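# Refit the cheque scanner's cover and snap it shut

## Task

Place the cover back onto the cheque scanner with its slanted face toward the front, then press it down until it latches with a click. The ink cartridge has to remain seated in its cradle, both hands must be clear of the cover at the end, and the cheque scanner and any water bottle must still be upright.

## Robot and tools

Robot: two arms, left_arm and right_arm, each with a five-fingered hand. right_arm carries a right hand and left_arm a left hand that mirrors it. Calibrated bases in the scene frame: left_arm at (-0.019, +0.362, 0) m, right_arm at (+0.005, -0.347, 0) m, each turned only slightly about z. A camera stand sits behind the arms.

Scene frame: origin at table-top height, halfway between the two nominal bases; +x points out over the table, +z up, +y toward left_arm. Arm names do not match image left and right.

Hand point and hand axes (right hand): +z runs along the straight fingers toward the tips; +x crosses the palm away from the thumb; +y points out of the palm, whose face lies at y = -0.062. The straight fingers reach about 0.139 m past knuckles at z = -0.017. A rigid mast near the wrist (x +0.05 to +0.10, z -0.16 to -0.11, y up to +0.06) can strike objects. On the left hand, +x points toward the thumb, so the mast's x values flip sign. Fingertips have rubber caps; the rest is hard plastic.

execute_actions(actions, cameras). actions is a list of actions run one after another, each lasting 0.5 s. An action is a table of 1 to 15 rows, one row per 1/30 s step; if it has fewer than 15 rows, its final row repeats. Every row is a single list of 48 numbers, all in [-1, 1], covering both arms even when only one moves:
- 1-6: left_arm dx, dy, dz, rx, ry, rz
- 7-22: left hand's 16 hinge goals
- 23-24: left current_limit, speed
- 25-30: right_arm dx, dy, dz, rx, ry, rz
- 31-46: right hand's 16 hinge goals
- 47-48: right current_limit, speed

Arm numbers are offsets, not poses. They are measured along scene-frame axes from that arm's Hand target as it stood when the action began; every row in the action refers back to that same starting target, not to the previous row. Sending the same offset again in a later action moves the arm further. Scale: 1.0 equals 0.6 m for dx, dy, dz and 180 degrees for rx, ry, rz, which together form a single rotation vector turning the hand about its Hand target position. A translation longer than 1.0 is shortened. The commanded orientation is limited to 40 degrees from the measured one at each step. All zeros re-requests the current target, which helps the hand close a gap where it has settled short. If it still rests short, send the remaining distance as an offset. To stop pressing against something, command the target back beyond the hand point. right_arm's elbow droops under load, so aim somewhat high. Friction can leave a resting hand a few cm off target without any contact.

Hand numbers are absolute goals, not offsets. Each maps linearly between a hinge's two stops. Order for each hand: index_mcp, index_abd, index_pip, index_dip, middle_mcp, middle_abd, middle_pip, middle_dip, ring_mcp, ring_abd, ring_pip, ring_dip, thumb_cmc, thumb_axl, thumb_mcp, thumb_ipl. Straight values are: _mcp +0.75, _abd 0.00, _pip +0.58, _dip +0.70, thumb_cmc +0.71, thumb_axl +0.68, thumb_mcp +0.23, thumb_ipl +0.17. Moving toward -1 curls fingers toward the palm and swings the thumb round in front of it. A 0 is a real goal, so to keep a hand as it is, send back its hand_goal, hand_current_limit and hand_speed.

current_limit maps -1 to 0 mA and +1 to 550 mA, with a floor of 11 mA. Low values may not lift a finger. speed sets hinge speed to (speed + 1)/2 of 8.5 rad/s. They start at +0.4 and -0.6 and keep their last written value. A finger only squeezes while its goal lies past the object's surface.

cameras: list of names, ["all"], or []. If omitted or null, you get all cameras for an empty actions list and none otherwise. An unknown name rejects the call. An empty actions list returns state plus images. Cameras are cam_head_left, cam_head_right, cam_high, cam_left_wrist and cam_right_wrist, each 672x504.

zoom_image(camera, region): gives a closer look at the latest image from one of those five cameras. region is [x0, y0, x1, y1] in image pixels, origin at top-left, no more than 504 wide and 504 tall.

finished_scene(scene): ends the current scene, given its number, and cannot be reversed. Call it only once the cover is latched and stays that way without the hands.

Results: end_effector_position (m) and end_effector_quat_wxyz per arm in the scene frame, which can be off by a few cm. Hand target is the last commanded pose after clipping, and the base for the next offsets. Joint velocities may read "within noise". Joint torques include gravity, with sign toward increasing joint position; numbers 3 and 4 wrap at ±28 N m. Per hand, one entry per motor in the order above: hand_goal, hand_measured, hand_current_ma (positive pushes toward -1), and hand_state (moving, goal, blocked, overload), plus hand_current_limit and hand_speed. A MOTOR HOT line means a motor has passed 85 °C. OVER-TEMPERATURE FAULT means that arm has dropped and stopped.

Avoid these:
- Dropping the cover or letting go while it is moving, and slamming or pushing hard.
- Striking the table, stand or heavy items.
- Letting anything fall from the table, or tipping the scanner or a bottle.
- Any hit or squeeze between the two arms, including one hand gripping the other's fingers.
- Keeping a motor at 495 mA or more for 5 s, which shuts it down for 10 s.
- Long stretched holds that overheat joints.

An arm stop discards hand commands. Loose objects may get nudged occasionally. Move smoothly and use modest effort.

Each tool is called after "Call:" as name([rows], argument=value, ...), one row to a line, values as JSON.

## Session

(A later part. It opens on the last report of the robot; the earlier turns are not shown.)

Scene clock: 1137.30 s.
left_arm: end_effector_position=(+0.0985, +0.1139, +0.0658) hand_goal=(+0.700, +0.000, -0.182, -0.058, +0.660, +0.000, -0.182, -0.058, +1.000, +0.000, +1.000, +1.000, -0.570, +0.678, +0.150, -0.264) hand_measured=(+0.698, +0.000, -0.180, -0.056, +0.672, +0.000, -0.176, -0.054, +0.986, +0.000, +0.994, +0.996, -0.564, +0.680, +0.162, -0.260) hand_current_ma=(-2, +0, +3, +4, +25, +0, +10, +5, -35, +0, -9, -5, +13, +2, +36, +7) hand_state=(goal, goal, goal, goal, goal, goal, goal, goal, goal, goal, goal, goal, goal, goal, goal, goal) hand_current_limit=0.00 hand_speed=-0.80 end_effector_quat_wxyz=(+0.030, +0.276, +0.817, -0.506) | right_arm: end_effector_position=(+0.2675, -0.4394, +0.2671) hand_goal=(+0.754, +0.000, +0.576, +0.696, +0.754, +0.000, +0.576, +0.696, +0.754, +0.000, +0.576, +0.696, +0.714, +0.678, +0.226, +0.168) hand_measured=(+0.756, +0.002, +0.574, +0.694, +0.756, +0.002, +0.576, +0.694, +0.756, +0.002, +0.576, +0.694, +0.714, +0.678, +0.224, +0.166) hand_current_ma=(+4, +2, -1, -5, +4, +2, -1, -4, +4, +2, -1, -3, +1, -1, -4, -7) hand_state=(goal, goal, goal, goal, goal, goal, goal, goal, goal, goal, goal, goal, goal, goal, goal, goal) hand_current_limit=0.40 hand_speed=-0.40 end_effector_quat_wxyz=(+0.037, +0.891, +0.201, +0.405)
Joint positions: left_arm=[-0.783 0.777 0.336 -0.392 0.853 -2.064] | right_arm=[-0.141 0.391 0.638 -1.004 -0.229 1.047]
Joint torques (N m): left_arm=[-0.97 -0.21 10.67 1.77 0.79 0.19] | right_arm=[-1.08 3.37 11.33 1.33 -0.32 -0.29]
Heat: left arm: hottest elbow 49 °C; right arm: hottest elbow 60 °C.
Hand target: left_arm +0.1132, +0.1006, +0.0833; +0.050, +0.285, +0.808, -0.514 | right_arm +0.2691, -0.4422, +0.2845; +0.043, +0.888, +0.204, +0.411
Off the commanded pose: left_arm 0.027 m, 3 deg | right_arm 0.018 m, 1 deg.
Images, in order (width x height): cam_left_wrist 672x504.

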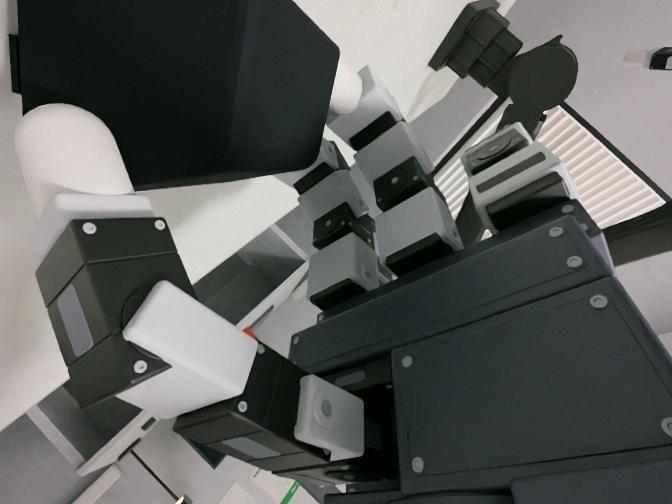

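Call:
execute_actions([
  [[0,0,-0.020,0,0,0,0.76,0,-0.1825,-0.058,0.74,0,-0.1825,-0.058,1,0,1,1,-0.571,0.678,0.2,-0.265,0.0,-0.6,0,0,0,0,0,0,0.754,0,0.576,0.696,0.754,0,0.576,0.696,0.754,0,0.576,0.696,0.714,0.678,0.226,0.168,0.4,-0.4]],
], cameras=["cam_left_wrist"])

Call:
zoom_image(camera="cam_left_wrist", region=[0, 0, 400, 240])

Scene clock: 1163.40 s.
left_arm: end_effector_position=(+0.1052, +0.1069, +0.0651) hand_goal=(+0.760, +0.000, -0.182, -0.058, +0.740, +0.000, -0.182, -0.058, +1.000, +0.000, +1.000, +1.000, -0.570, +0.678, +0.200, -0.264) hand_measured=(+0.744, +0.000, -0.180, -0.056, +0.726, +0.000, -0.180, -0.054, +0.986, +0.000, +0.994, +0.996, -0.564, +0.680, +0.196, -0.262) hand_current_ma=(-38, +0, +3, +4, -32, +0, +4, +5, -35, +0, -9, -5, +13, +2, -10, +5) hand_state=(goal, goal, goal, goal, goal, goal, goal, goal, goal, goal, goal, goal, goal, goal, goal, goal) hand_current_limit=0.00 hand_speed=-0.60 end_effector_quat_wxyz=(+0.040, +0.281, +0.812, -0.511) | right_arm: end_effector_position=(+0.2675, -0.4394, +0.2671) hand_goal=(+0.754, +0.000, +0.576, +0.696, +0.754, +0.000, +0.576, +0.696, +0.754, +0.000, +0.576, +0.696, +0.714, +0.678, +0.226, +0.168) hand_measured=(+0.756, +0.002, +0.574, +0.694, +0.756, +0.002, +0.576, +0.694, +0.756, +0.002, +0.576, +0.694, +0.714, +0.678, +0.224, +0.166) hand_current_ma=(+4, +2, -1, -5, +4, +2, -1, -4, +4, +2, -1, -3, +1, -1, -4, -7) hand_state=(goal, goal, goal, goal, goal, goal, goal, goal, goal, goal, goal, goal, goal, goal, goal, goal) hand_current_limit=0.40 hand_speed=-0.40 end_effector_quat_wxyz=(+0.037, +0.891, +0.201, +0.405)
Joint positions: left_arm=[-0.783 0.807 0.336 -0.337 0.853 -2.063] | right_arm=[-0.141 0.391 0.638 -1.004 -0.229 1.047]
Joint torques (N m): left_arm=[-0.62 -0.44 8.73 1.87 0.71 0.1] | right_arm=[-1.08 3.37 11.32 1.33 -0.32 -0.3]
Heat: left arm: hottest elbow 50 °C; right arm: hottest elbow 60 °C.
Hand target: left_arm +0.1132, +0.1007, +0.0713; +0.050, +0.285, +0.808, -0.514 | right_arm +0.2691, -0.4422, +0.2845; +0.043, +0.888, +0.204, +0.411
Off the commanded pose: left_arm 0.012 m, 1 deg | right_arm 0.018 m, 1 deg.
Images, in order (width x height): cam_left_wrist 672x504.

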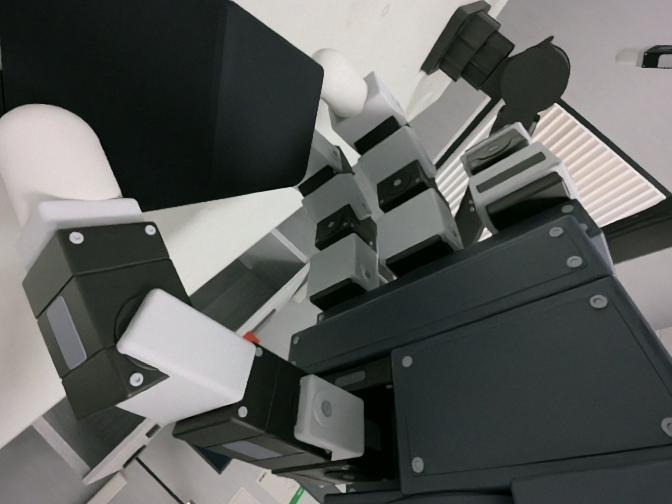

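Scaled by 1.260 from the camera's 672x504 image, which has a finer 960x720 frame.

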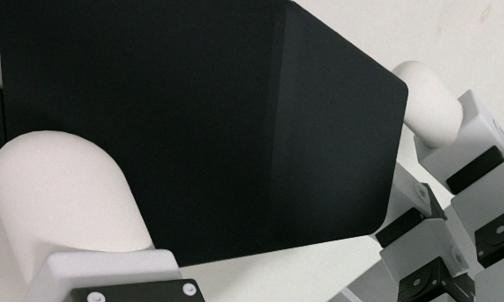

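Call:
execute_actions([
  [[-0.0387,0.0238,-0.0255,0,0,0,0.76,0,-0.1825,-0.058,0.76,0,-0.1825,-0.058,1,0,1,1,-0.571,0.678,0.2,-0.265,0.0,-0.6,0,0,0,0,0,0,0.754,0,0.576,0.696,0.754,0,0.576,0.696,0.754,0,0.576,0.696,0.714,0.678,0.226,0.168,0.4,-0.4]],
], cameras=["cam_left_wrist"])

Call:
zoom_image(camera="cam_left_wrist", region=[0, 0, 400, 240])

Scene clock: 1169.17 s.
left_arm: end_effector_position=(+0.0896, +0.1181, +0.0518) hand_goal=(+0.760, +0.000, -0.182, -0.058, +0.760, +0.000, -0.182, -0.058, +1.000, +0.000, +1.000, +1.000, -0.570, +0.678, +0.200, -0.264) hand_measured=(+0.744, +0.000, -0.180, -0.056, +0.746, +0.000, -0.180, -0.054, +0.986, +0.000, +0.994, +0.996, -0.564, +0.680, +0.196, -0.262) hand_current_ma=(-37, +0, +3, +4, -34, +0, +4, +5, -35, +0, -9, -5, +11, +2, -8, +4) hand_state=(goal, goal, goal, goal, goal, goal, goal, goal, goal, goal, goal, goal, goal, goal, goal, goal) hand_current_limit=0.00 hand_speed=-0.60 end_effector_quat_wxyz=(+0.044, +0.283, +0.811, -0.510) | right_arm: end_effector_position=(+0.2675, -0.4394, +0.2671) hand_goal=(+0.754, +0.000, +0.576, +0.696, +0.754, +0.000, +0.576, +0.696, +0.754, +0.000, +0.576, +0.696, +0.714, +0.678, +0.226, +0.168) hand_measured=(+0.756, +0.002, +0.574, +0.694, +0.756, +0.002, +0.576, +0.694, +0.756, +0.002, +0.576, +0.694, +0.714, +0.678, +0.224, +0.166) hand_current_ma=(+4, +2, -1, -5, +4, +2, -1, -4, +4, +2, -1, -3, +1, -1, -4, -7) hand_state=(goal, goal, goal, goal, goal, goal, goal, goal, goal, goal, goal, goal, goal, goal, goal, goal) hand_current_limit=0.40 hand_speed=-0.40 end_effector_quat_wxyz=(+0.037, +0.891, +0.201, +0.405)
Joint positions: left_arm=[-0.807 0.737 0.27 -0.32 0.832 -2.081] | right_arm=[-0.141 0.391 0.638 -1.004 -0.229 1.047]
Joint torques (N m): left_arm=[-1.55 -1.79 7.82 1.74 0.6 -0.09] | right_arm=[-1.03 3.37 11.33 1.33 -0.32 -0.3]
Heat: left arm: hottest elbow 50 °C; right arm: hottest elbow 60 °C.
Hand target: left_arm +0.0899, +0.1149, +0.0560; +0.050, +0.285, +0.808, -0.514 | right_arm +0.2691, -0.4422, +0.2845; +0.043, +0.888, +0.204, +0.411
Off the commanded pose: left_arm 0.005 m, 1 deg | right_arm 0.018 m, 1 deg.
joint sent to its limit (left arm) — joint 6 (wrist roll), lower limit. The joint targets still meet the commanded pose.
Images, in order (width x height): cam_left_wrist 672x504.

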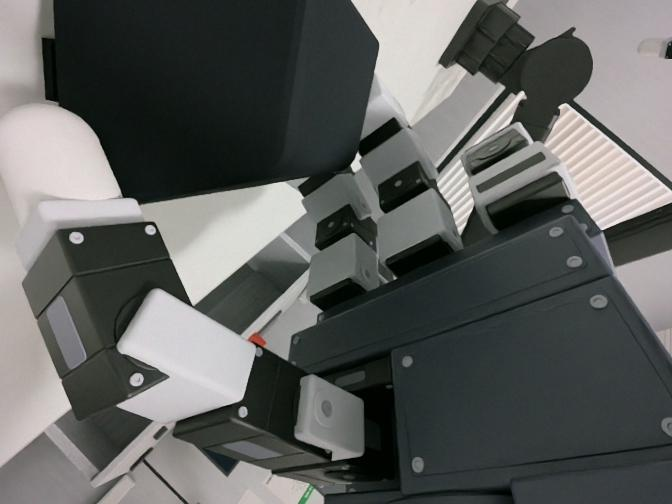

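Scaled by 1.260 from the camera's 672x504 image, which has a finer 960x720 frame.

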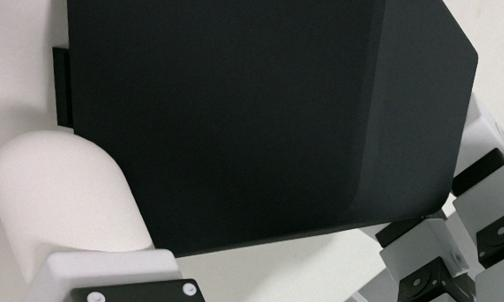

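Call:
execute_actions([
  [[0.0168,-0.0115,0.0167,0,0,0,0.76,0,-0.1825,-0.058,0.76,0,-0.1825,-0.058,1,0,1,1,-0.571,0.678,0.2,-0.265,0.0,-0.6,0,0,0,0,0,0,0.754,0,0.576,0.696,0.754,0,0.576,0.696,0.754,0,0.576,0.696,0.714,0.678,0.226,0.168,0.4,-0.4]],
], cameras=["cam_left_wrist"])

Call:
zoom_image(camera="cam_left_wrist", region=[0, 0, 400, 240])

Scene clock: 1176.20 s.
left_arm: end_effector_position=(+0.0884, +0.1187, +0.0492) hand_goal=(+0.760, +0.000, -0.182, -0.058, +0.760, +0.000, -0.182, -0.058, +1.000, +0.000, +1.000, +1.000, -0.570, +0.678, +0.200, -0.264) hand_measured=(+0.744, +0.000, -0.180, -0.056, +0.746, +0.000, -0.180, -0.054, +0.986, +0.000, +0.994, +0.996, -0.566, +0.680, +0.198, -0.262) hand_current_ma=(-37, +0, +3, +4, -34, +0, +4, +5, -35, +0, -9, -5, +8, +2, -5, +4) hand_state=(goal, goal, goal, goal, goal, goal, goal, goal, goal, goal, goal, goal, goal, goal, goal, goal) hand_current_limit=0.00 hand_speed=-0.60 end_effector_quat_wxyz=(+0.038, +0.282, +0.813, -0.508) | right_arm: end_effector_position=(+0.2675, -0.4394, +0.2671) hand_goal=(+0.754, +0.000, +0.576, +0.696, +0.754, +0.000, +0.576, +0.696, +0.754, +0.000, +0.576, +0.696, +0.714, +0.678, +0.226, +0.168) hand_measured=(+0.756, +0.002, +0.574, +0.694, +0.756, +0.002, +0.576, +0.694, +0.756, +0.002, +0.576, +0.694, +0.714, +0.678, +0.224, +0.166) hand_current_ma=(+4, +2, -1, -5, +4, +2, -1, -4, +4, +2, -1, -3, +1, -1, -4, -7) hand_state=(goal, goal, goal, goal, goal, goal, goal, goal, goal, goal, goal, goal, goal, goal, goal, goal) hand_current_limit=0.40 hand_speed=-0.40 end_effector_quat_wxyz=(+0.037, +0.891, +0.201, +0.405)
Joint positions: left_arm=[-0.807 0.749 0.27 -0.32 0.835 -2.082] | right_arm=[-0.141 0.391 0.638 -1.004 -0.229 1.047]
Joint torques (N m): left_arm=[0.38 1.08 10.77 1.16 0.87 0.03] | right_arm=[-1.08 3.37 11.33 1.35 -0.32 -0.29]
Heat: left arm: hottest elbow 49 °C; right arm: hottest elbow 60 °C.
Hand target: left_arm +0.1000, +0.1080, +0.0660; +0.050, +0.285, +0.808, -0.514 | right_arm +0.2691, -0.4422, +0.2845; +0.043, +0.888, +0.204, +0.411
Off the commanded pose: left_arm 0.023 m, 2 deg | right_arm 0.018 m, 1 deg.
Images, in order (width x height): cam_left_wrist 672x504.

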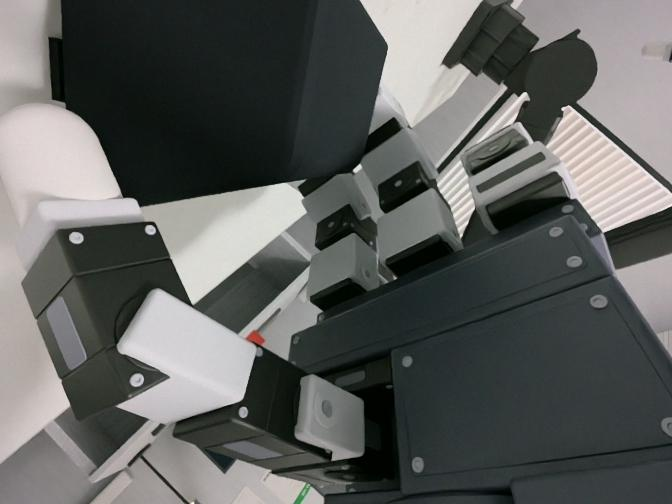

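Scaled by 1.260 from the camera's 672x504 image, which has a finer 960x720 frame.

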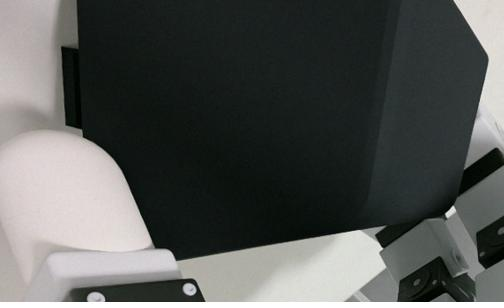

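Call:
execute_actions([
  [[0.012,-0.010,0.0117,0,0,0,0.76,0,-0.1825,-0.058,0.76,0,-0.1825,-0.058,1,0,1,1,-0.571,0.678,0.2,-0.265,0.0,-0.6,0,0,0,0,0,0,0.754,0,0.576,0.696,0.754,0,0.576,0.696,0.754,0,0.576,0.696,0.714,0.678,0.226,0.168,0.4,-0.4]],
], cameras=["cam_left_wrist"])

Call:
zoom_image(camera="cam_left_wrist", region=[0, 0, 400, 240])

Scene clock: 1180.93 s.
left_arm: end_effector_position=(+0.0962, +0.1110, +0.0587) hand_goal=(+0.760, +0.000, -0.182, -0.058, +0.760, +0.000, -0.182, -0.058, +1.000, +0.000, +1.000, +1.000, -0.570, +0.678, +0.200, -0.264) hand_measured=(+0.744, +0.000, -0.180, -0.056, +0.746, +0.000, -0.180, -0.054, +0.986, +0.000, +0.994, +0.996, -0.566, +0.680, +0.198, -0.262) hand_current_ma=(-37, +0, +3, +4, -34, +0, +4, +5, -35, +0, -9, -5, +8, +2, -4, +4) hand_state=(goal, goal, goal, goal, goal, goal, goal, goal, goal, goal, goal, goal, goal, goal, goal, goal) hand_current_limit=0.00 hand_speed=-0.60 end_effector_quat_wxyz=(+0.039, +0.281, +0.812, -0.510) | right_arm: end_effector_position=(+0.2675, -0.4394, +0.2671) hand_goal=(+0.754, +0.000, +0.576, +0.696, +0.754, +0.000, +0.576, +0.696, +0.754, +0.000, +0.576, +0.696, +0.714, +0.678, +0.226, +0.168) hand_measured=(+0.756, +0.002, +0.574, +0.694, +0.756, +0.002, +0.576, +0.694, +0.756, +0.002, +0.576, +0.694, +0.714, +0.678, +0.224, +0.166) hand_current_ma=(+4, +2, -1, -5, +4, +2, -1, -4, +4, +2, -1, -3, +1, -1, -4, -7) hand_state=(goal, goal, goal, goal, goal, goal, goal, goal, goal, goal, goal, goal, goal, goal, goal, goal) hand_current_limit=0.40 hand_speed=-0.40 end_effector_quat_wxyz=(+0.037, +0.891, +0.201, +0.405)
Joint positions: left_arm=[-0.802 0.778 0.306 -0.324 0.839 -2.082] | right_arm=[-0.141 0.391 0.638 -1.004 -0.229 1.047]
Joint torques (N m): left_arm=[-0.56 -0.21 10.44 1.17 0.83 0.15] | right_arm=[-1.14 3.43 11.33 1.35 -0.32 -0.3]
Heat: left arm: hottest elbow 49 °C; right arm: hottest elbow 60 °C.
Hand target: left_arm +0.1072, +0.1020, +0.0730; +0.050, +0.285, +0.808, -0.514 | right_arm +0.2691, -0.4422, +0.2845; +0.043, +0.888, +0.204, +0.411
Off the commanded pose: left_arm 0.020 m, 2 deg | right_arm 0.018 m, 1 deg.
Images, in order (width x height): cam_left_wrist 672x504.

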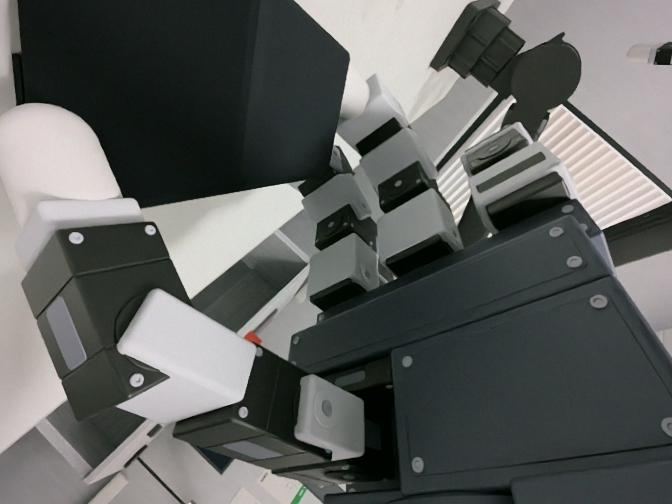

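Scaled by 1.260 from the camera's 672x504 image, which has a finer 960x720 frame.

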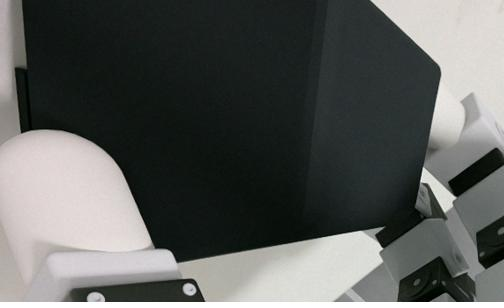

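Call:
execute_actions([
  [[0,0,0,0,0,0,0.70,0,-0.1825,-0.058,0.66,0,-0.1825,-0.058,1,0,1,1,-0.571,0.678,0.06,-0.265,0.0,-0.8,0,0,0,0,0,0,0.754,0,0.576,0.696,0.754,0,0.576,0.696,0.754,0,0.576,0.696,0.714,0.678,0.226,0.168,0.4,-0.4]],
], cameras=["cam_left_wrist"])

Call:
zoom_image(camera="cam_left_wrist", region=[0, 0, 400, 240])

Scene clock: 1184.17 s.
left_arm: end_effector_position=(+0.0960, +0.1109, +0.0587) hand_goal=(+0.700, +0.000, -0.182, -0.058, +0.660, +0.000, -0.182, -0.058, +1.000, +0.000, +1.000, +1.000, -0.570, +0.678, +0.060, -0.264) hand_measured=(+0.712, +0.000, -0.174, -0.054, +0.674, +0.000, -0.176, -0.054, +0.986, +0.000, +0.994, +0.996, -0.564, +0.680, +0.158, -0.254) hand_current_ma=(+30, +0, +16, +5, +32, +0, +10, +5, -35, +0, -9, -5, +10, +2, +275, +32) hand_state=(goal, goal, goal, goal, goal, goal, goal, goal, goal, goal, goal, goal, goal, goal, blocked, goal) hand_current_limit=0.00 hand_speed=-0.80 end_effector_quat_wxyz=(+0.039, +0.281, +0.812, -0.510) | right_arm: end_effector_position=(+0.2675, -0.4394, +0.2671) hand_goal=(+0.754, +0.000, +0.576, +0.696, +0.754, +0.000, +0.576, +0.696, +0.754, +0.000, +0.576, +0.696, +0.714, +0.678, +0.226, +0.168) hand_measured=(+0.756, +0.002, +0.574, +0.694, +0.756, +0.002, +0.576, +0.694, +0.756, +0.002, +0.576, +0.694, +0.714, +0.678, +0.224, +0.166) hand_current_ma=(+4, +2, -1, -5, +4, +2, -1, -4, +4, +2, -1, -3, +1, -1, -4, -7) hand_state=(goal, goal, goal, goal, goal, goal, goal, goal, goal, goal, goal, goal, goal, goal, goal, goal) hand_current_limit=0.40 hand_speed=-0.40 end_effector_quat_wxyz=(+0.037, +0.891, +0.201, +0.405)
Joint positions: left_arm=[-0.802 0.778 0.306 -0.324 0.84 -2.082] | right_arm=[-0.141 0.391 0.638 -1.004 -0.229 1.047]
Joint torques (N m): left_arm=[-0.73 -0.44 10.29 1.03 0.7 0.15] | right_arm=[-1.08 3.37 11.33 1.32 -0.32 -0.29]
Heat: left arm: hottest elbow 48 °C; right arm: hottest elbow 60 °C.
Hand target: left_arm +0.1072, +0.1020, +0.0730; +0.050, +0.285, +0.808, -0.514 | right_arm +0.2691, -0.4422, +0.2845; +0.043, +0.888, +0.204, +0.411
Off the commanded pose: left_arm 0.020 m, 1 deg | right_arm 0.018 m, 1 deg.
Images, in order (width x height): cam_left_wrist 672x504.

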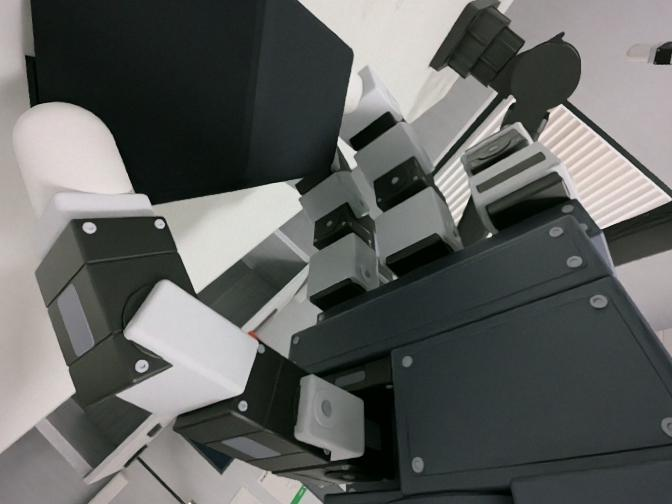

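Scaled by 1.260 from the camera's 672x504 image, which has a finer 960x720 frame.

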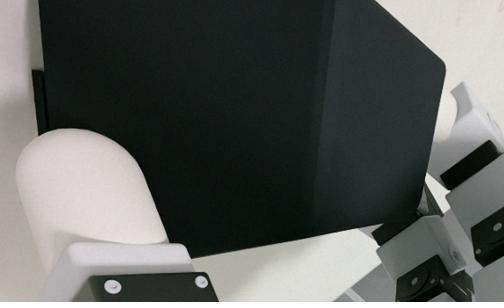

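Call:
execute_actions([
  [[0,0,0,0,0,0,0.72,0,-0.1825,-0.058,0.70,0,-0.1825,-0.058,1,0,1,1,-0.571,0.44,0.25,-0.265,0.0,-0.4,0,0,0,0,0,0,0.754,0,0.576,0.696,0.754,0,0.576,0.696,0.754,0,0.576,0.696,0.714,0.678,0.226,0.168,0.4,-0.4]],
  [[0,0,0,0,0,0,0.70,0,-0.1825,-0.058,0.66,0,-0.1825,-0.058,1,0,1,1,-0.571,0.44,0.13,-0.265,0.0,-0.7,0,0,0,0,0,0,0.754,0,0.576,0.696,0.754,0,0.576,0.696,0.754,0,0.576,0.696,0.714,0.678,0.226,0.168,0.4,-0.4]],
], cameras=["cam_left_wrist"])

Call:
zoom_image(camera="cam_left_wrist", region=[0, 0, 400, 240])

Scene clock: 1196.40 s.
left_arm: end_effector_position=(+0.0959, +0.1109, +0.0588) hand_goal=(+0.700, +0.000, -0.182, -0.058, +0.660, +0.000, -0.182, -0.058, +1.000, +0.000, +1.000, +1.000, -0.570, +0.440, +0.130, -0.264) hand_measured=(+0.696, +0.000, -0.180, -0.056, +0.660, +0.000, -0.178, -0.056, +0.986, +0.000, +0.994, +0.996, -0.564, +0.442, +0.148, -0.260) hand_current_ma=(-7, +0, +3, +4, +1, +0, +7, +4, -35, +0, -9, -5, +12, +4, +62, +7) hand_state=(goal, goal, goal, goal, goal, goal, goal, goal, goal, goal, goal, goal, goal, goal, goal, goal) hand_current_limit=0.00 hand_speed=-0.70 end_effector_quat_wxyz=(+0.039, +0.281, +0.812, -0.510) | right_arm: end_effector_position=(+0.2675, -0.4394, +0.2671) hand_goal=(+0.754, +0.000, +0.576, +0.696, +0.754, +0.000, +0.576, +0.696, +0.754, +0.000, +0.576, +0.696, +0.714, +0.678, +0.226, +0.168) hand_measured=(+0.756, +0.002, +0.574, +0.694, +0.756, +0.002, +0.576, +0.694, +0.756, +0.002, +0.576, +0.694, +0.714, +0.678, +0.224, +0.166) hand_current_ma=(+4, +2, -1, -5, +4, +2, -1, -4, +4, +2, -1, -3, +1, -1, -4, -7) hand_state=(goal, goal, goal, goal, goal, goal, goal, goal, goal, goal, goal, goal, goal, goal, goal, goal) hand_current_limit=0.40 hand_speed=-0.40 end_effector_quat_wxyz=(+0.037, +0.891, +0.201, +0.405)
Joint positions: left_arm=[-0.802 0.778 0.306 -0.324 0.841 -2.082] | right_arm=[-0.141 0.391 0.638 -1.004 -0.229 1.047]
Joint torques (N m): left_arm=[-0.67 -0.15 10.41 1.07 0.75 0.1] | right_arm=[-1.03 3.25 11.34 1.35 -0.32 -0.3]
Heat: left arm: hottest elbow 47 °C; right arm: hottest elbow 60 °C.
Hand target: left_arm +0.1071, +0.1020, +0.0731; +0.050, +0.285, +0.808, -0.514 | right_arm +0.2691, -0.4422, +0.2845; +0.043, +0.888, +0.204, +0.411
Off the commanded pose: left_arm 0.020 m, 2 deg | right_arm 0.018 m, 1 deg.
Images, in order (width x height): cam_left_wrist 672x504.

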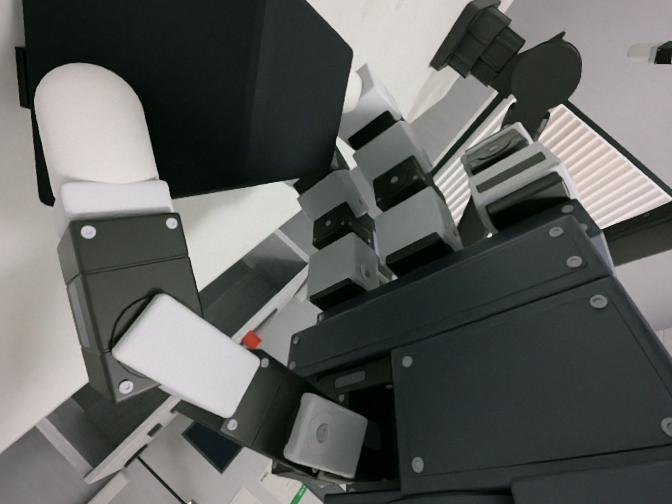

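Scaled by 1.260 from the camera's 672x504 image, which has a finer 960x720 frame.

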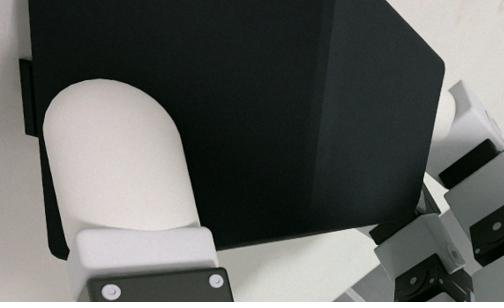

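Call:
execute_actions([
  [[0,0,0,0,0,0,0.66,0,-0.1825,-0.058,0.62,0,-0.1825,-0.058,1,0,1,1,-0.571,0.44,0.06,-0.265,0.0,-0.8,0,0,0,0,0,0,0.754,0,0.576,0.696,0.754,0,0.576,0.696,0.754,0,0.576,0.696,0.714,0.678,0.226,0.168,0.4,-0.4]],
], cameras=["cam_left_wrist"])

Call:
zoom_image(camera="cam_left_wrist", region=[0, 0, 400, 240])

Scene clock: 1200.43 s.
left_arm: end_effector_position=(+0.0960, +0.1107, +0.0590) hand_goal=(+0.660, +0.000, -0.182, -0.058, +0.620, +0.000, -0.182, -0.058, +1.000, +0.000, +1.000, +1.000, -0.570, +0.440, +0.060, -0.264) hand_measured=(+0.682, +0.000, -0.174, -0.056, +0.648, +0.000, -0.172, -0.056, +0.986, +0.000, +0.994, +0.996, -0.564, +0.440, +0.146, -0.252) hand_current_ma=(+58, +0, +14, +4, +82, +0, +22, +4, -35, +0, -9, -5, +12, +1, +275, +35) hand_state=(blocked, goal, goal, goal, blocked, goal, goal, goal, goal, goal, goal, goal, goal, goal, blocked, goal) hand_current_limit=0.00 hand_speed=-0.80 end_effector_quat_wxyz=(+0.039, +0.281, +0.812, -0.510) | right_arm: end_effector_position=(+0.2675, -0.4394, +0.2671) hand_goal=(+0.754, +0.000, +0.576, +0.696, +0.754, +0.000, +0.576, +0.696, +0.754, +0.000, +0.576, +0.696, +0.714, +0.678, +0.226, +0.168) hand_measured=(+0.756, +0.002, +0.574, +0.694, +0.756, +0.002, +0.576, +0.694, +0.756, +0.002, +0.576, +0.694, +0.714, +0.678, +0.224, +0.166) hand_current_ma=(+4, +2, -1, -5, +4, +2, -1, -4, +4, +2, -1, -3, +1, -1, -4, -7) hand_state=(goal, goal, goal, goal, goal, goal, goal, goal, goal, goal, goal, goal, goal, goal, goal, goal) hand_current_limit=0.40 hand_speed=-0.40 end_effector_quat_wxyz=(+0.037, +0.891, +0.201, +0.405)
Joint positions: left_arm=[-0.802 0.778 0.306 -0.324 0.841 -2.082] | right_arm=[-0.141 0.391 0.638 -1.004 -0.229 1.047]
Joint torques (N m): left_arm=[-0.73 -0.79 10.39 1.06 0.71 0.15] | right_arm=[-1.08 3.31 11.33 1.33 -0.32 -0.29]
Heat: left arm: hottest elbow 47 °C; right arm: hottest elbow 60 °C.
Hand target: left_arm +0.1072, +0.1020, +0.0730; +0.050, +0.285, +0.808, -0.514 | right_arm +0.2691, -0.4422, +0.2845; +0.043, +0.888, +0.204, +0.411
Off the commanded pose: left_arm 0.020 m, 1 deg | right_arm 0.018 m, 1 deg.
Images, in order (width x height): cam_left_wrist 672x504.

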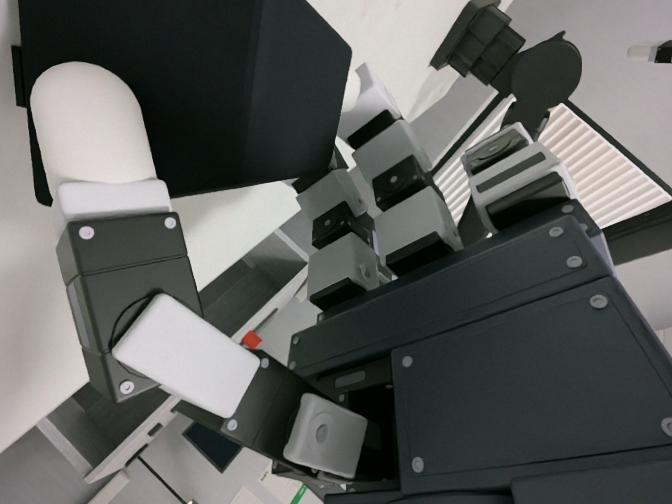

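Scaled by 1.260 from the camera's 672x504 image, which has a finer 960x720 frame.

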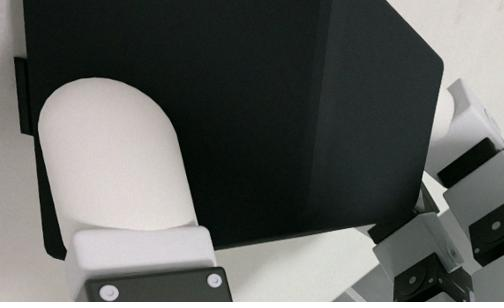

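Call:
execute_actions([
  [[0,0,0,0,0,0,0.60,0,-0.1825,-0.058,0.56,0,-0.1825,-0.058,1,0,1,1,-0.571,0.44,0.03,-0.265,0.2,-0.8,0,0,0,0,0,0,0.754,0,0.576,0.696,0.754,0,0.576,0.696,0.754,0,0.576,0.696,0.714,0.678,0.226,0.168,0.4,-0.4]],
], cameras=["cam_left_wrist"])

Call:
zoom_image(camera="cam_left_wrist", region=[0, 0, 400, 240])

Scene clock: 1204.37 s.
left_arm: end_effector_position=(+0.0961, +0.1102, +0.0598) hand_goal=(+0.600, +0.000, -0.182, -0.058, +0.560, +0.000, -0.182, -0.058, +1.000, +0.000, +1.000, +1.000, -0.570, +0.440, +0.030, -0.264) hand_measured=(+0.660, +0.000, -0.164, -0.052, +0.622, +0.000, -0.158, -0.050, +0.986, +0.000, +0.994, +0.996, -0.560, +0.438, +0.146, -0.240) hand_current_ma=(+204, +0, +44, +12, +221, +0, +60, +14, -35, +0, -9, -5, +19, -3, +330, +85) hand_state=(blocked, goal, goal, goal, blocked, goal, blocked, goal, goal, goal, goal, goal, goal, goal, blocked, blocked) hand_current_limit=0.20 hand_speed=-0.80 end_effector_quat_wxyz=(+0.039, +0.282, +0.811, -0.511) | right_arm: end_effector_position=(+0.2675, -0.4394, +0.2671) hand_goal=(+0.754, +0.000, +0.576, +0.696, +0.754, +0.000, +0.576, +0.696, +0.754, +0.000, +0.576, +0.696, +0.714, +0.678, +0.226, +0.168) hand_measured=(+0.756, +0.002, +0.574, +0.694, +0.756, +0.002, +0.576, +0.694, +0.756, +0.002, +0.576, +0.694, +0.714, +0.678, +0.224, +0.166) hand_current_ma=(+4, +2, -1, -5, +4, +2, -1, -4, +4, +2, -1, -3, +1, -1, -4, -7) hand_state=(goal, goal, goal, goal, goal, goal, goal, goal, goal, goal, goal, goal, goal, goal, goal, goal) hand_current_limit=0.40 hand_speed=-0.40 end_effector_quat_wxyz=(+0.037, +0.891, +0.201, +0.405)
Joint positions: left_arm=[-0.802 0.778 0.308 -0.324 0.843 -2.082] | right_arm=[-0.141 0.391 0.638 -1.004 -0.229 1.047]
Joint torques (N m): left_arm=[-0.32 -0.44 10.37 1.03 0.61 0.15] | right_arm=[-1.03 3.37 11.33 1.33 -0.32 -0.29]
Heat: left arm: hottest elbow 47 °C; right arm: hottest elbow 60 °C.
Hand target: left_arm +0.1072, +0.1019, +0.0732; +0.050, +0.285, +0.807, -0.514 | right_arm +0.2691, -0.4422, +0.2845; +0.043, +0.888, +0.204, +0.411
Off the commanded pose: left_arm 0.019 m, 1 deg | right_arm 0.018 m, 1 deg.
Images, in order (width x height): cam_left_wrist 672x504.

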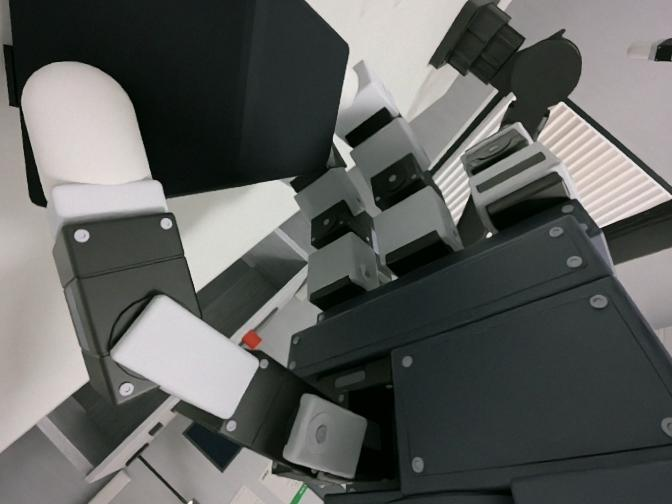

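Scaled by 1.260 from the camera's 672x504 image, which has a finer 960x720 frame.

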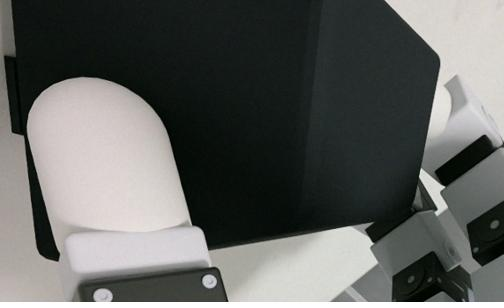

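Call:
execute_actions([
  [[0,0,0.08,0,0,0,0.60,0,-0.1825,-0.058,0.56,0,-0.1825,-0.058,1,0,1,1,-0.571,0.44,0.03,-0.265,0.2,-0.8,0,0,0,0,0,0,0.754,0,0.576,0.696,0.754,0,0.576,0.696,0.754,0,0.576,0.696,0.714,0.678,0.226,0.168,0.4,-0.4]],
], cameras=["cam_left_wrist","cam_head_right"])

Call:
zoom_image(camera="cam_left_wrist", region=[0, 0, 400, 240])

Scene clock: 1207.73 s.
left_arm: end_effector_position=(+0.0970, +0.1105, +0.0982) hand_goal=(+0.600, +0.000, -0.182, -0.058, +0.560, +0.000, -0.182, -0.058, +1.000, +0.000, +1.000, +1.000, -0.570, +0.440, +0.030, -0.264) hand_measured=(+0.656, +0.000, -0.160, -0.048, +0.618, +0.000, -0.154, -0.046, +0.986, +0.000, +0.994, +0.996, -0.560, +0.438, +0.146, -0.240) hand_current_ma=(+192, +0, +52, +19, +199, +0, +72, +24, -35, +0, -9, -5, +22, -4, +330, +88) hand_state=(blocked, goal, blocked, goal, blocked, goal, blocked, goal, goal, goal, goal, goal, goal, goal, blocked, blocked) hand_current_limit=0.20 hand_speed=-0.80 end_effector_quat_wxyz=(+0.031, +0.277, +0.817, -0.504) | right_arm: end_effector_position=(+0.2675, -0.4394, +0.2671) hand_goal=(+0.754, +0.000, +0.576, +0.696, +0.754, +0.000, +0.576, +0.696, +0.754, +0.000, +0.576, +0.696, +0.714, +0.678, +0.226, +0.168) hand_measured=(+0.756, +0.002, +0.574, +0.694, +0.756, +0.002, +0.576, +0.694, +0.756, +0.002, +0.576, +0.694, +0.714, +0.678, +0.224, +0.166) hand_current_ma=(+4, +2, -1, -5, +4, +2, -1, -4, +4, +2, -1, -3, +1, -1, -4, -7) hand_state=(goal, goal, goal, goal, goal, goal, goal, goal, goal, goal, goal, goal, goal, goal, goal, goal) hand_current_limit=0.40 hand_speed=-0.40 end_effector_quat_wxyz=(+0.037, +0.891, +0.201, +0.405)
Joint positions: left_arm=[-0.802 0.722 0.407 -0.505 0.837 -2.082] | right_arm=[-0.141 0.391 0.638 -1.004 -0.229 1.047]
Joint torques (N m): left_arm=[0.5 -2.2 11.34 0.9 0.79 0.1] | right_arm=[-1.03 3.31 11.33 1.32 -0.32 -0.29]
Heat: left arm: hottest elbow 47 °C; right arm: hottest elbow 60 °C.
Hand target: left_arm +0.1072, +0.1020, +0.1210; +0.050, +0.285, +0.808, -0.514 | right_arm +0.2691, -0.4422, +0.2845; +0.043, +0.888, +0.204, +0.411
Off the commanded pose: left_arm 0.027 m, 3 deg | right_arm 0.018 m, 1 deg.
Images, in order (width x height): cam_head_right 672x504, cam_left_wrist 672x504.

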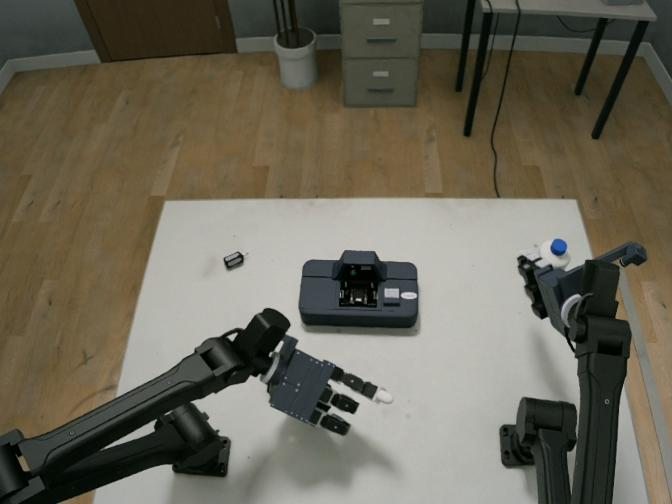

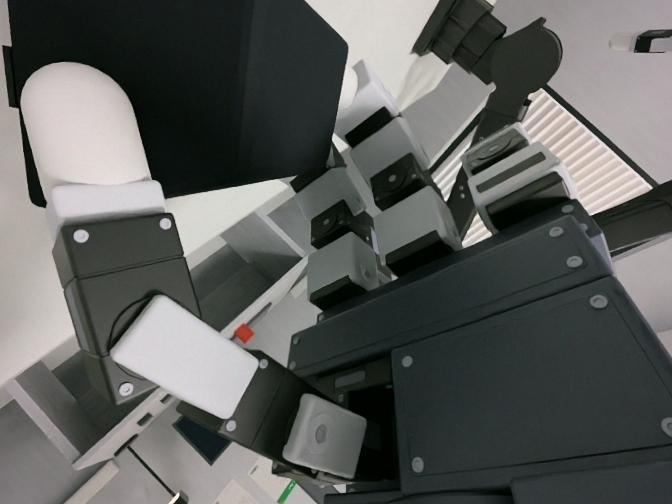

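Scaled by 1.260 from the camera's 672x504 image, which has a finer 960x720 frame.

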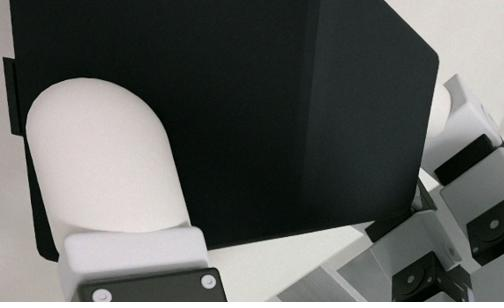

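Call:
execute_actions([
  [[0,0,0.12,0,0,0,0.60,0,-0.1825,-0.058,0.56,0,-0.1825,-0.058,1,0,1,1,-0.571,0.44,0.03,-0.265,0.2,-0.8,0,0,0,0,0,0,0.754,0,0.576,0.696,0.754,0,0.576,0.696,0.754,0,0.576,0.696,0.714,0.678,0.226,0.168,0.4,-0.4]],
  [[0,0,0.12,0,0,0,0.60,0,-0.1825,-0.058,0.56,0,-0.1825,-0.058,1,0,1,1,-0.571,0.44,0.03,-0.265,0.2,-0.8,0,0,0,0,0,0,0.754,0,0.576,0.696,0.754,0,0.576,0.696,0.754,0,0.576,0.696,0.714,0.678,0.226,0.168,0.4,-0.4]],
], cameras=["cam_left_wrist"])

Call:
zoom_image(camera="cam_left_wrist", region=[0, 0, 400, 240])

Scene clock: 1212.97 s.
left_arm: end_effector_position=(+0.1005, +0.1063, +0.2475) hand_goal=(+0.600, +0.000, -0.182, -0.058, +0.560, +0.000, -0.182, -0.058, +1.000, +0.000, +1.000, +1.000, -0.570, +0.440, +0.030, -0.264) hand_measured=(+0.656, +0.000, -0.160, -0.048, +0.616, +0.000, -0.154, -0.046, +0.986, +0.000, +0.994, +0.996, -0.558, +0.438, +0.146, -0.240) hand_current_ma=(+188, +0, +54, +20, +190, +0, +74, +26, -35, +0, -9, -5, +27, -4, +330, +91) hand_state=(blocked, goal, blocked, goal, blocked, goal, blocked, goal, goal, goal, goal, goal, goal, goal, blocked, blocked) hand_current_limit=0.20 hand_speed=-0.80 end_effector_quat_wxyz=(+0.038, +0.280, +0.813, -0.509) | right_arm: end_effector_position=(+0.2675, -0.4394, +0.2671) hand_goal=(+0.754, +0.000, +0.576, +0.696, +0.754, +0.000, +0.576, +0.696, +0.754, +0.000, +0.576, +0.696, +0.714, +0.678, +0.226, +0.168) hand_measured=(+0.756, +0.002, +0.574, +0.694, +0.756, +0.002, +0.576, +0.694, +0.756, +0.002, +0.576, +0.694, +0.714, +0.678, +0.224, +0.166) hand_current_ma=(+4, +2, -1, -5, +4, +2, -1, -4, +4, +2, -1, -3, +1, -1, -4, -7) hand_state=(goal, goal, goal, goal, goal, goal, goal, goal, goal, goal, goal, goal, goal, goal, goal, goal) hand_current_limit=0.40 hand_speed=-0.40 end_effector_quat_wxyz=(+0.037, +0.891, +0.201, +0.405)
Joint positions: left_arm=[-0.803 0.67 0.778 -0.908 0.839 -2.083] | right_arm=[-0.141 0.391 0.638 -1.004 -0.229 1.047]
Joint torques (N m): left_arm=[-1.03 -0.32 11.18 1.06 0.8 0.14] | right_arm=[-1.03 3.31 11.34 1.35 -0.32 -0.3]
Heat: left arm: hottest elbow 47 °C; right arm: hottest elbow 60 °C.
Hand target: left_arm +0.1072, +0.1020, +0.2651; +0.050, +0.285, +0.808, -0.514 | right_arm +0.2691, -0.4422, +0.2845; +0.043, +0.888, +0.204, +0.411
Off the commanded pose: left_arm 0.019 m, 2 deg | right_arm 0.018 m, 1 deg.
Images, in order (width x height): cam_left_wrist 672x504.

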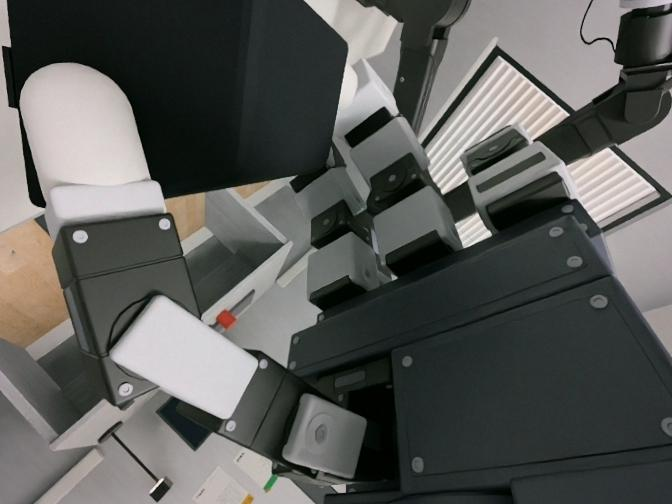

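Scaled by 1.260 from the camera's 672x504 image, which has a finer 960x720 frame.

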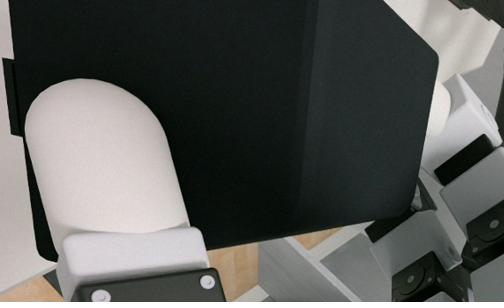

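Call:
zoom_image(camera="cam_left_wrist", region=[200, 0, 360, 200])

Call:
zoom_image(camera="cam_left_wrist", region=[0, 0, 200, 220])

Scaled by 2.520 from the camera's 672x504 image, which has a finer 960x720 frame.

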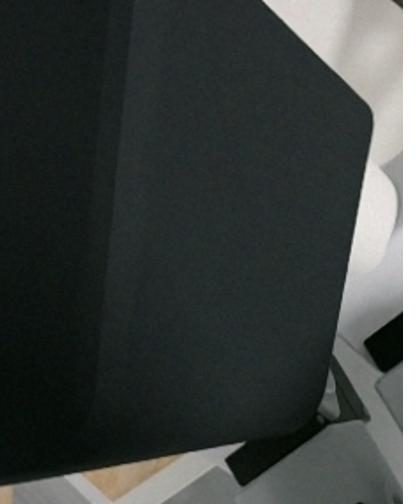

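Scaled by 2.291 from the camera's 672x504 image, which has a finer 960x720 frame.

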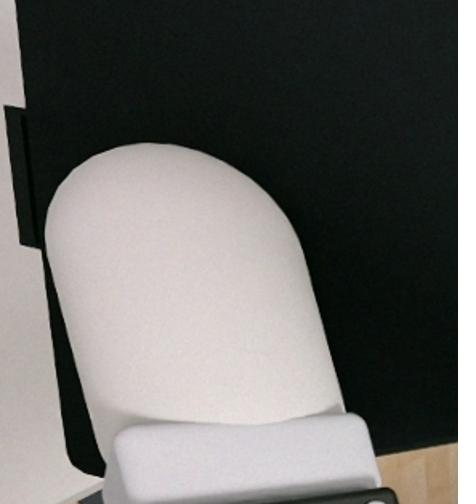

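Call:
execute_actions([
  [[0.113,-0.0455,0.0083,-0.0106,-0.0383,0.0472,0.60,0,-0.1825,-0.058,0.56,0,-0.1825,-0.058,1,0,1,1,-0.571,0.44,0.03,-0.265,0.2,-0.8,0,0,0,0,0,0,0.754,0,0.576,0.696,0.754,0,0.576,0.696,0.754,0,0.576,0.696,0.714,0.678,0.226,0.168,0.4,-0.4]],
], cameras=["cam_left_wrist","cam_head_right"])

Scene clock: 1281.23 s.
left_arm: end_effector_position=(+0.1659, +0.0857, +0.2441) hand_goal=(+0.600, +0.000, -0.182, -0.058, +0.560, +0.000, -0.182, -0.058, +1.000, +0.000, +1.000, +1.000, -0.570, +0.440, +0.030, -0.264) hand_measured=(+0.656, +0.000, -0.160, -0.048, +0.616, +0.000, -0.154, -0.046, +0.986, +0.000, +0.994, +0.996, -0.556, +0.438, +0.146, -0.240) hand_current_ma=(+188, +0, +55, +20, +190, +0, +74, +26, -35, +0, -9, -5, +29, -4, +330, +91) hand_state=(blocked, goal, blocked, goal, blocked, goal, blocked, goal, goal, goal, goal, goal, goal, goal, blocked, blocked) hand_current_limit=0.20 hand_speed=-0.80 end_effector_quat_wxyz=(+0.118, +0.257, +0.823, -0.492) | right_arm: end_effector_position=(+0.2675, -0.4394, +0.2671) hand_goal=(+0.754, +0.000, +0.576, +0.696, +0.754, +0.000, +0.576, +0.696, +0.754, +0.000, +0.576, +0.696, +0.714, +0.678, +0.226, +0.168) hand_measured=(+0.756, +0.002, +0.574, +0.694, +0.756, +0.002, +0.576, +0.694, +0.756, +0.002, +0.576, +0.694, +0.714, +0.678, +0.224, +0.166) hand_current_ma=(+4, +2, -1, -5, +4, +2, -1, -4, +4, +2, -1, -3, +1, -1, -4, -7) hand_state=(goal, goal, goal, goal, goal, goal, goal, goal, goal, goal, goal, goal, goal, goal, goal, goal) hand_current_limit=0.40 hand_speed=-0.40 end_effector_quat_wxyz=(+0.037, +0.891, +0.201, +0.405)
Joint positions: left_arm=[-0.757 0.77 0.791 -0.733 0.728 -2.083] | right_arm=[-0.141 0.391 0.638 -1.004 -0.229 1.047]
Joint torques (N m): left_arm=[-1.03 -2.14 12.31 2.18 0.44 0.04] | right_arm=[-1.08 3.37 11.33 1.31 -0.32 -0.3]
Heat: left arm: hottest elbow 51 °C; right arm: hottest elbow 61 °C.
Hand target: left_arm +0.1751, +0.0747, +0.2701; +0.141, +0.254, +0.813, -0.504 | right_arm +0.2691, -0.4422, +0.2845; +0.043, +0.888, +0.204, +0.411
Off the commanded pose: left_arm 0.030 m, 3 deg | right_arm 0.018 m, 1 deg.
joint sent to its limit (left arm) — joint 6 (wrist roll), lower limit. The joint targets still meet the commanded pose.
Images, in order (width x height): cam_head_right 672x504, cam_left_wrist 672x504.

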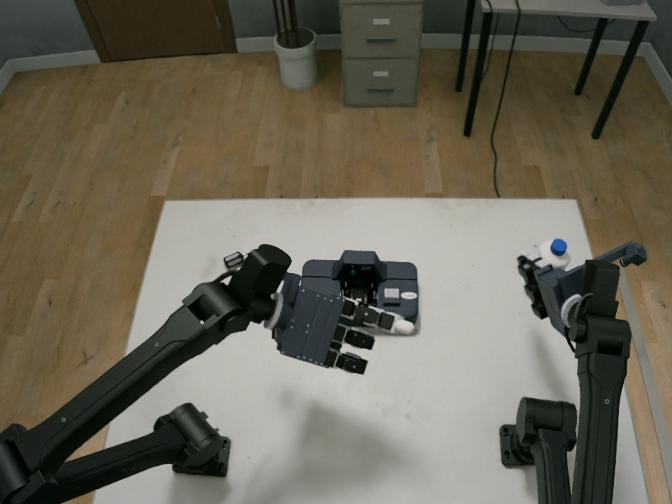

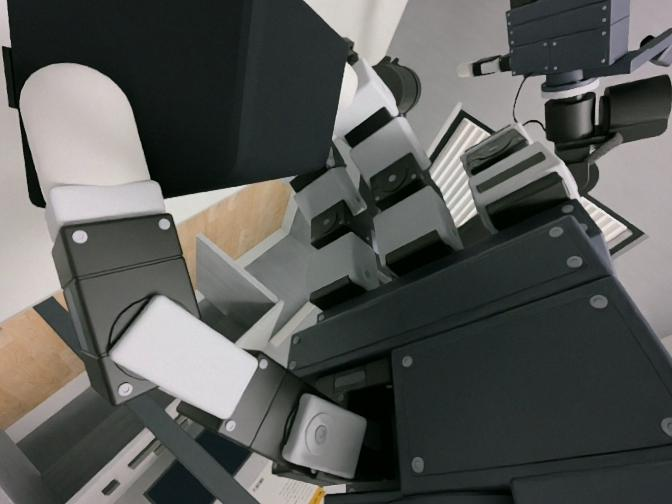

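Call:
execute_actions([
  [[0.113,-0.0455,0.0083,-0.0106,-0.0383,0.0472,0.60,0,-0.1825,-0.058,0.56,0,-0.1825,-0.058,1,0,1,1,-0.571,0.44,0.03,-0.265,0.2,-0.8,0,0,0,0,0,0,0.754,0,0.576,0.696,0.754,0,0.576,0.696,0.754,0,0.576,0.696,0.714,0.678,0.226,0.168,0.4,-0.4]],
], cameras=["cam_left_wrist","cam_head_right"])

Scene clock: 1285.93 s.
left_arm: end_effector_position=(+0.2328, +0.0597, +0.2482) hand_goal=(+0.600, +0.000, -0.182, -0.058, +0.560, +0.000, -0.182, -0.058, +1.000, +0.000, +1.000, +1.000, -0.570, +0.440, +0.030, -0.264) hand_measured=(+0.656, +0.000, -0.160, -0.048, +0.616, +0.000, -0.154, -0.046, +0.986, +0.000, +0.994, +0.996, -0.556, +0.438, +0.146, -0.240) hand_current_ma=(+188, +0, +56, +20, +189, +0, +74, +26, -35, +0, -9, -5, +32, -4, +330, +91) hand_state=(blocked, goal, blocked, goal, blocked, goal, blocked, goal, goal, goal, goal, goal, goal, goal, blocked, blocked) hand_current_limit=0.20 hand_speed=-0.80 end_effector_quat_wxyz=(+0.206, +0.239, +0.823, -0.473) | right_arm: end_effector_position=(+0.2675, -0.4394, +0.2671) hand_goal=(+0.754, +0.000, +0.576, +0.696, +0.754, +0.000, +0.576, +0.696, +0.754, +0.000, +0.576, +0.696, +0.714, +0.678, +0.226, +0.168) hand_measured=(+0.756, +0.002, +0.574, +0.694, +0.756, +0.002, +0.576, +0.694, +0.756, +0.002, +0.576, +0.694, +0.714, +0.678, +0.224, +0.166) hand_current_ma=(+4, +2, -1, -5, +4, +2, -1, -4, +4, +2, -1, -3, +1, -1, -4, -7) hand_state=(goal, goal, goal, goal, goal, goal, goal, goal, goal, goal, goal, goal, goal, goal, goal, goal) hand_current_limit=0.40 hand_speed=-0.40 end_effector_quat_wxyz=(+0.037, +0.891, +0.201, +0.405)
Joint positions: left_arm=[-0.746 0.886 0.82 -0.532 0.59 -2.086] | right_arm=[-0.141 0.391 0.638 -1.004 -0.229 1.047]
Joint torques (N m): left_arm=[-1.2 -4.48 12.29 2.25 0.32 0.04] | right_arm=[-1.08 3.31 11.33 1.33 -0.32 -0.3]
Heat: left arm: hottest elbow 52 °C; right arm: hottest elbow 61 °C.
Hand target: left_arm +0.2428, +0.0474, +0.2750; +0.231, +0.220, +0.812, -0.489 | right_arm +0.2691, -0.4422, +0.2845; +0.043, +0.888, +0.204, +0.411
Off the commanded pose: left_arm 0.031 m, 4 deg | right_arm 0.018 m, 1 deg.
joint sent to its limit (left arm) — joint 6 (wrist roll), lower limit. The joint targets are off in orientation, not in position.
Images, in order (width x height): cam_head_right 672x504, cam_left_wrist 672x504.

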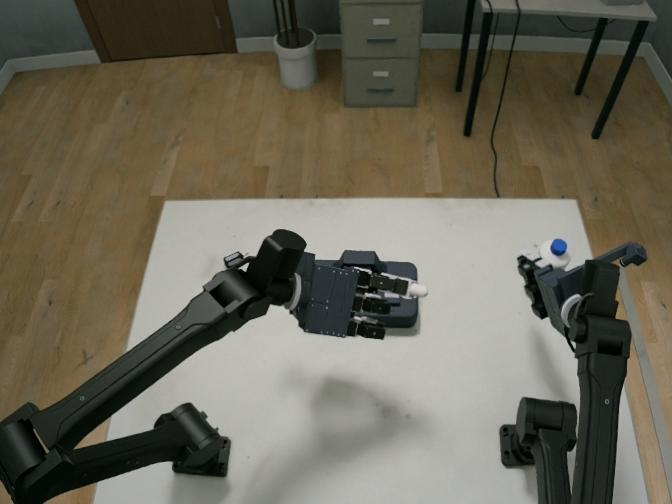

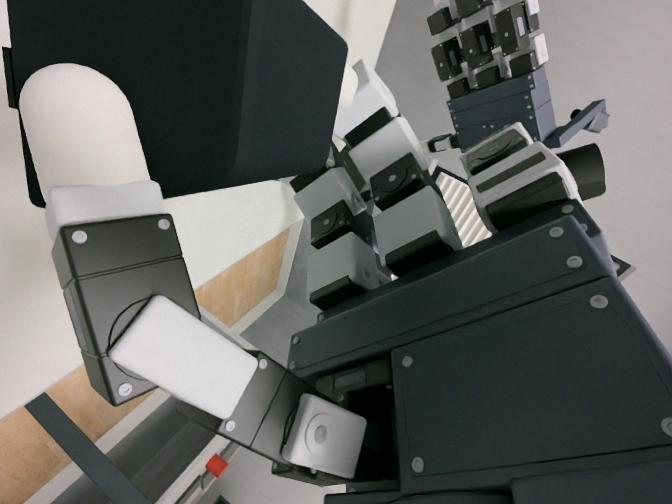

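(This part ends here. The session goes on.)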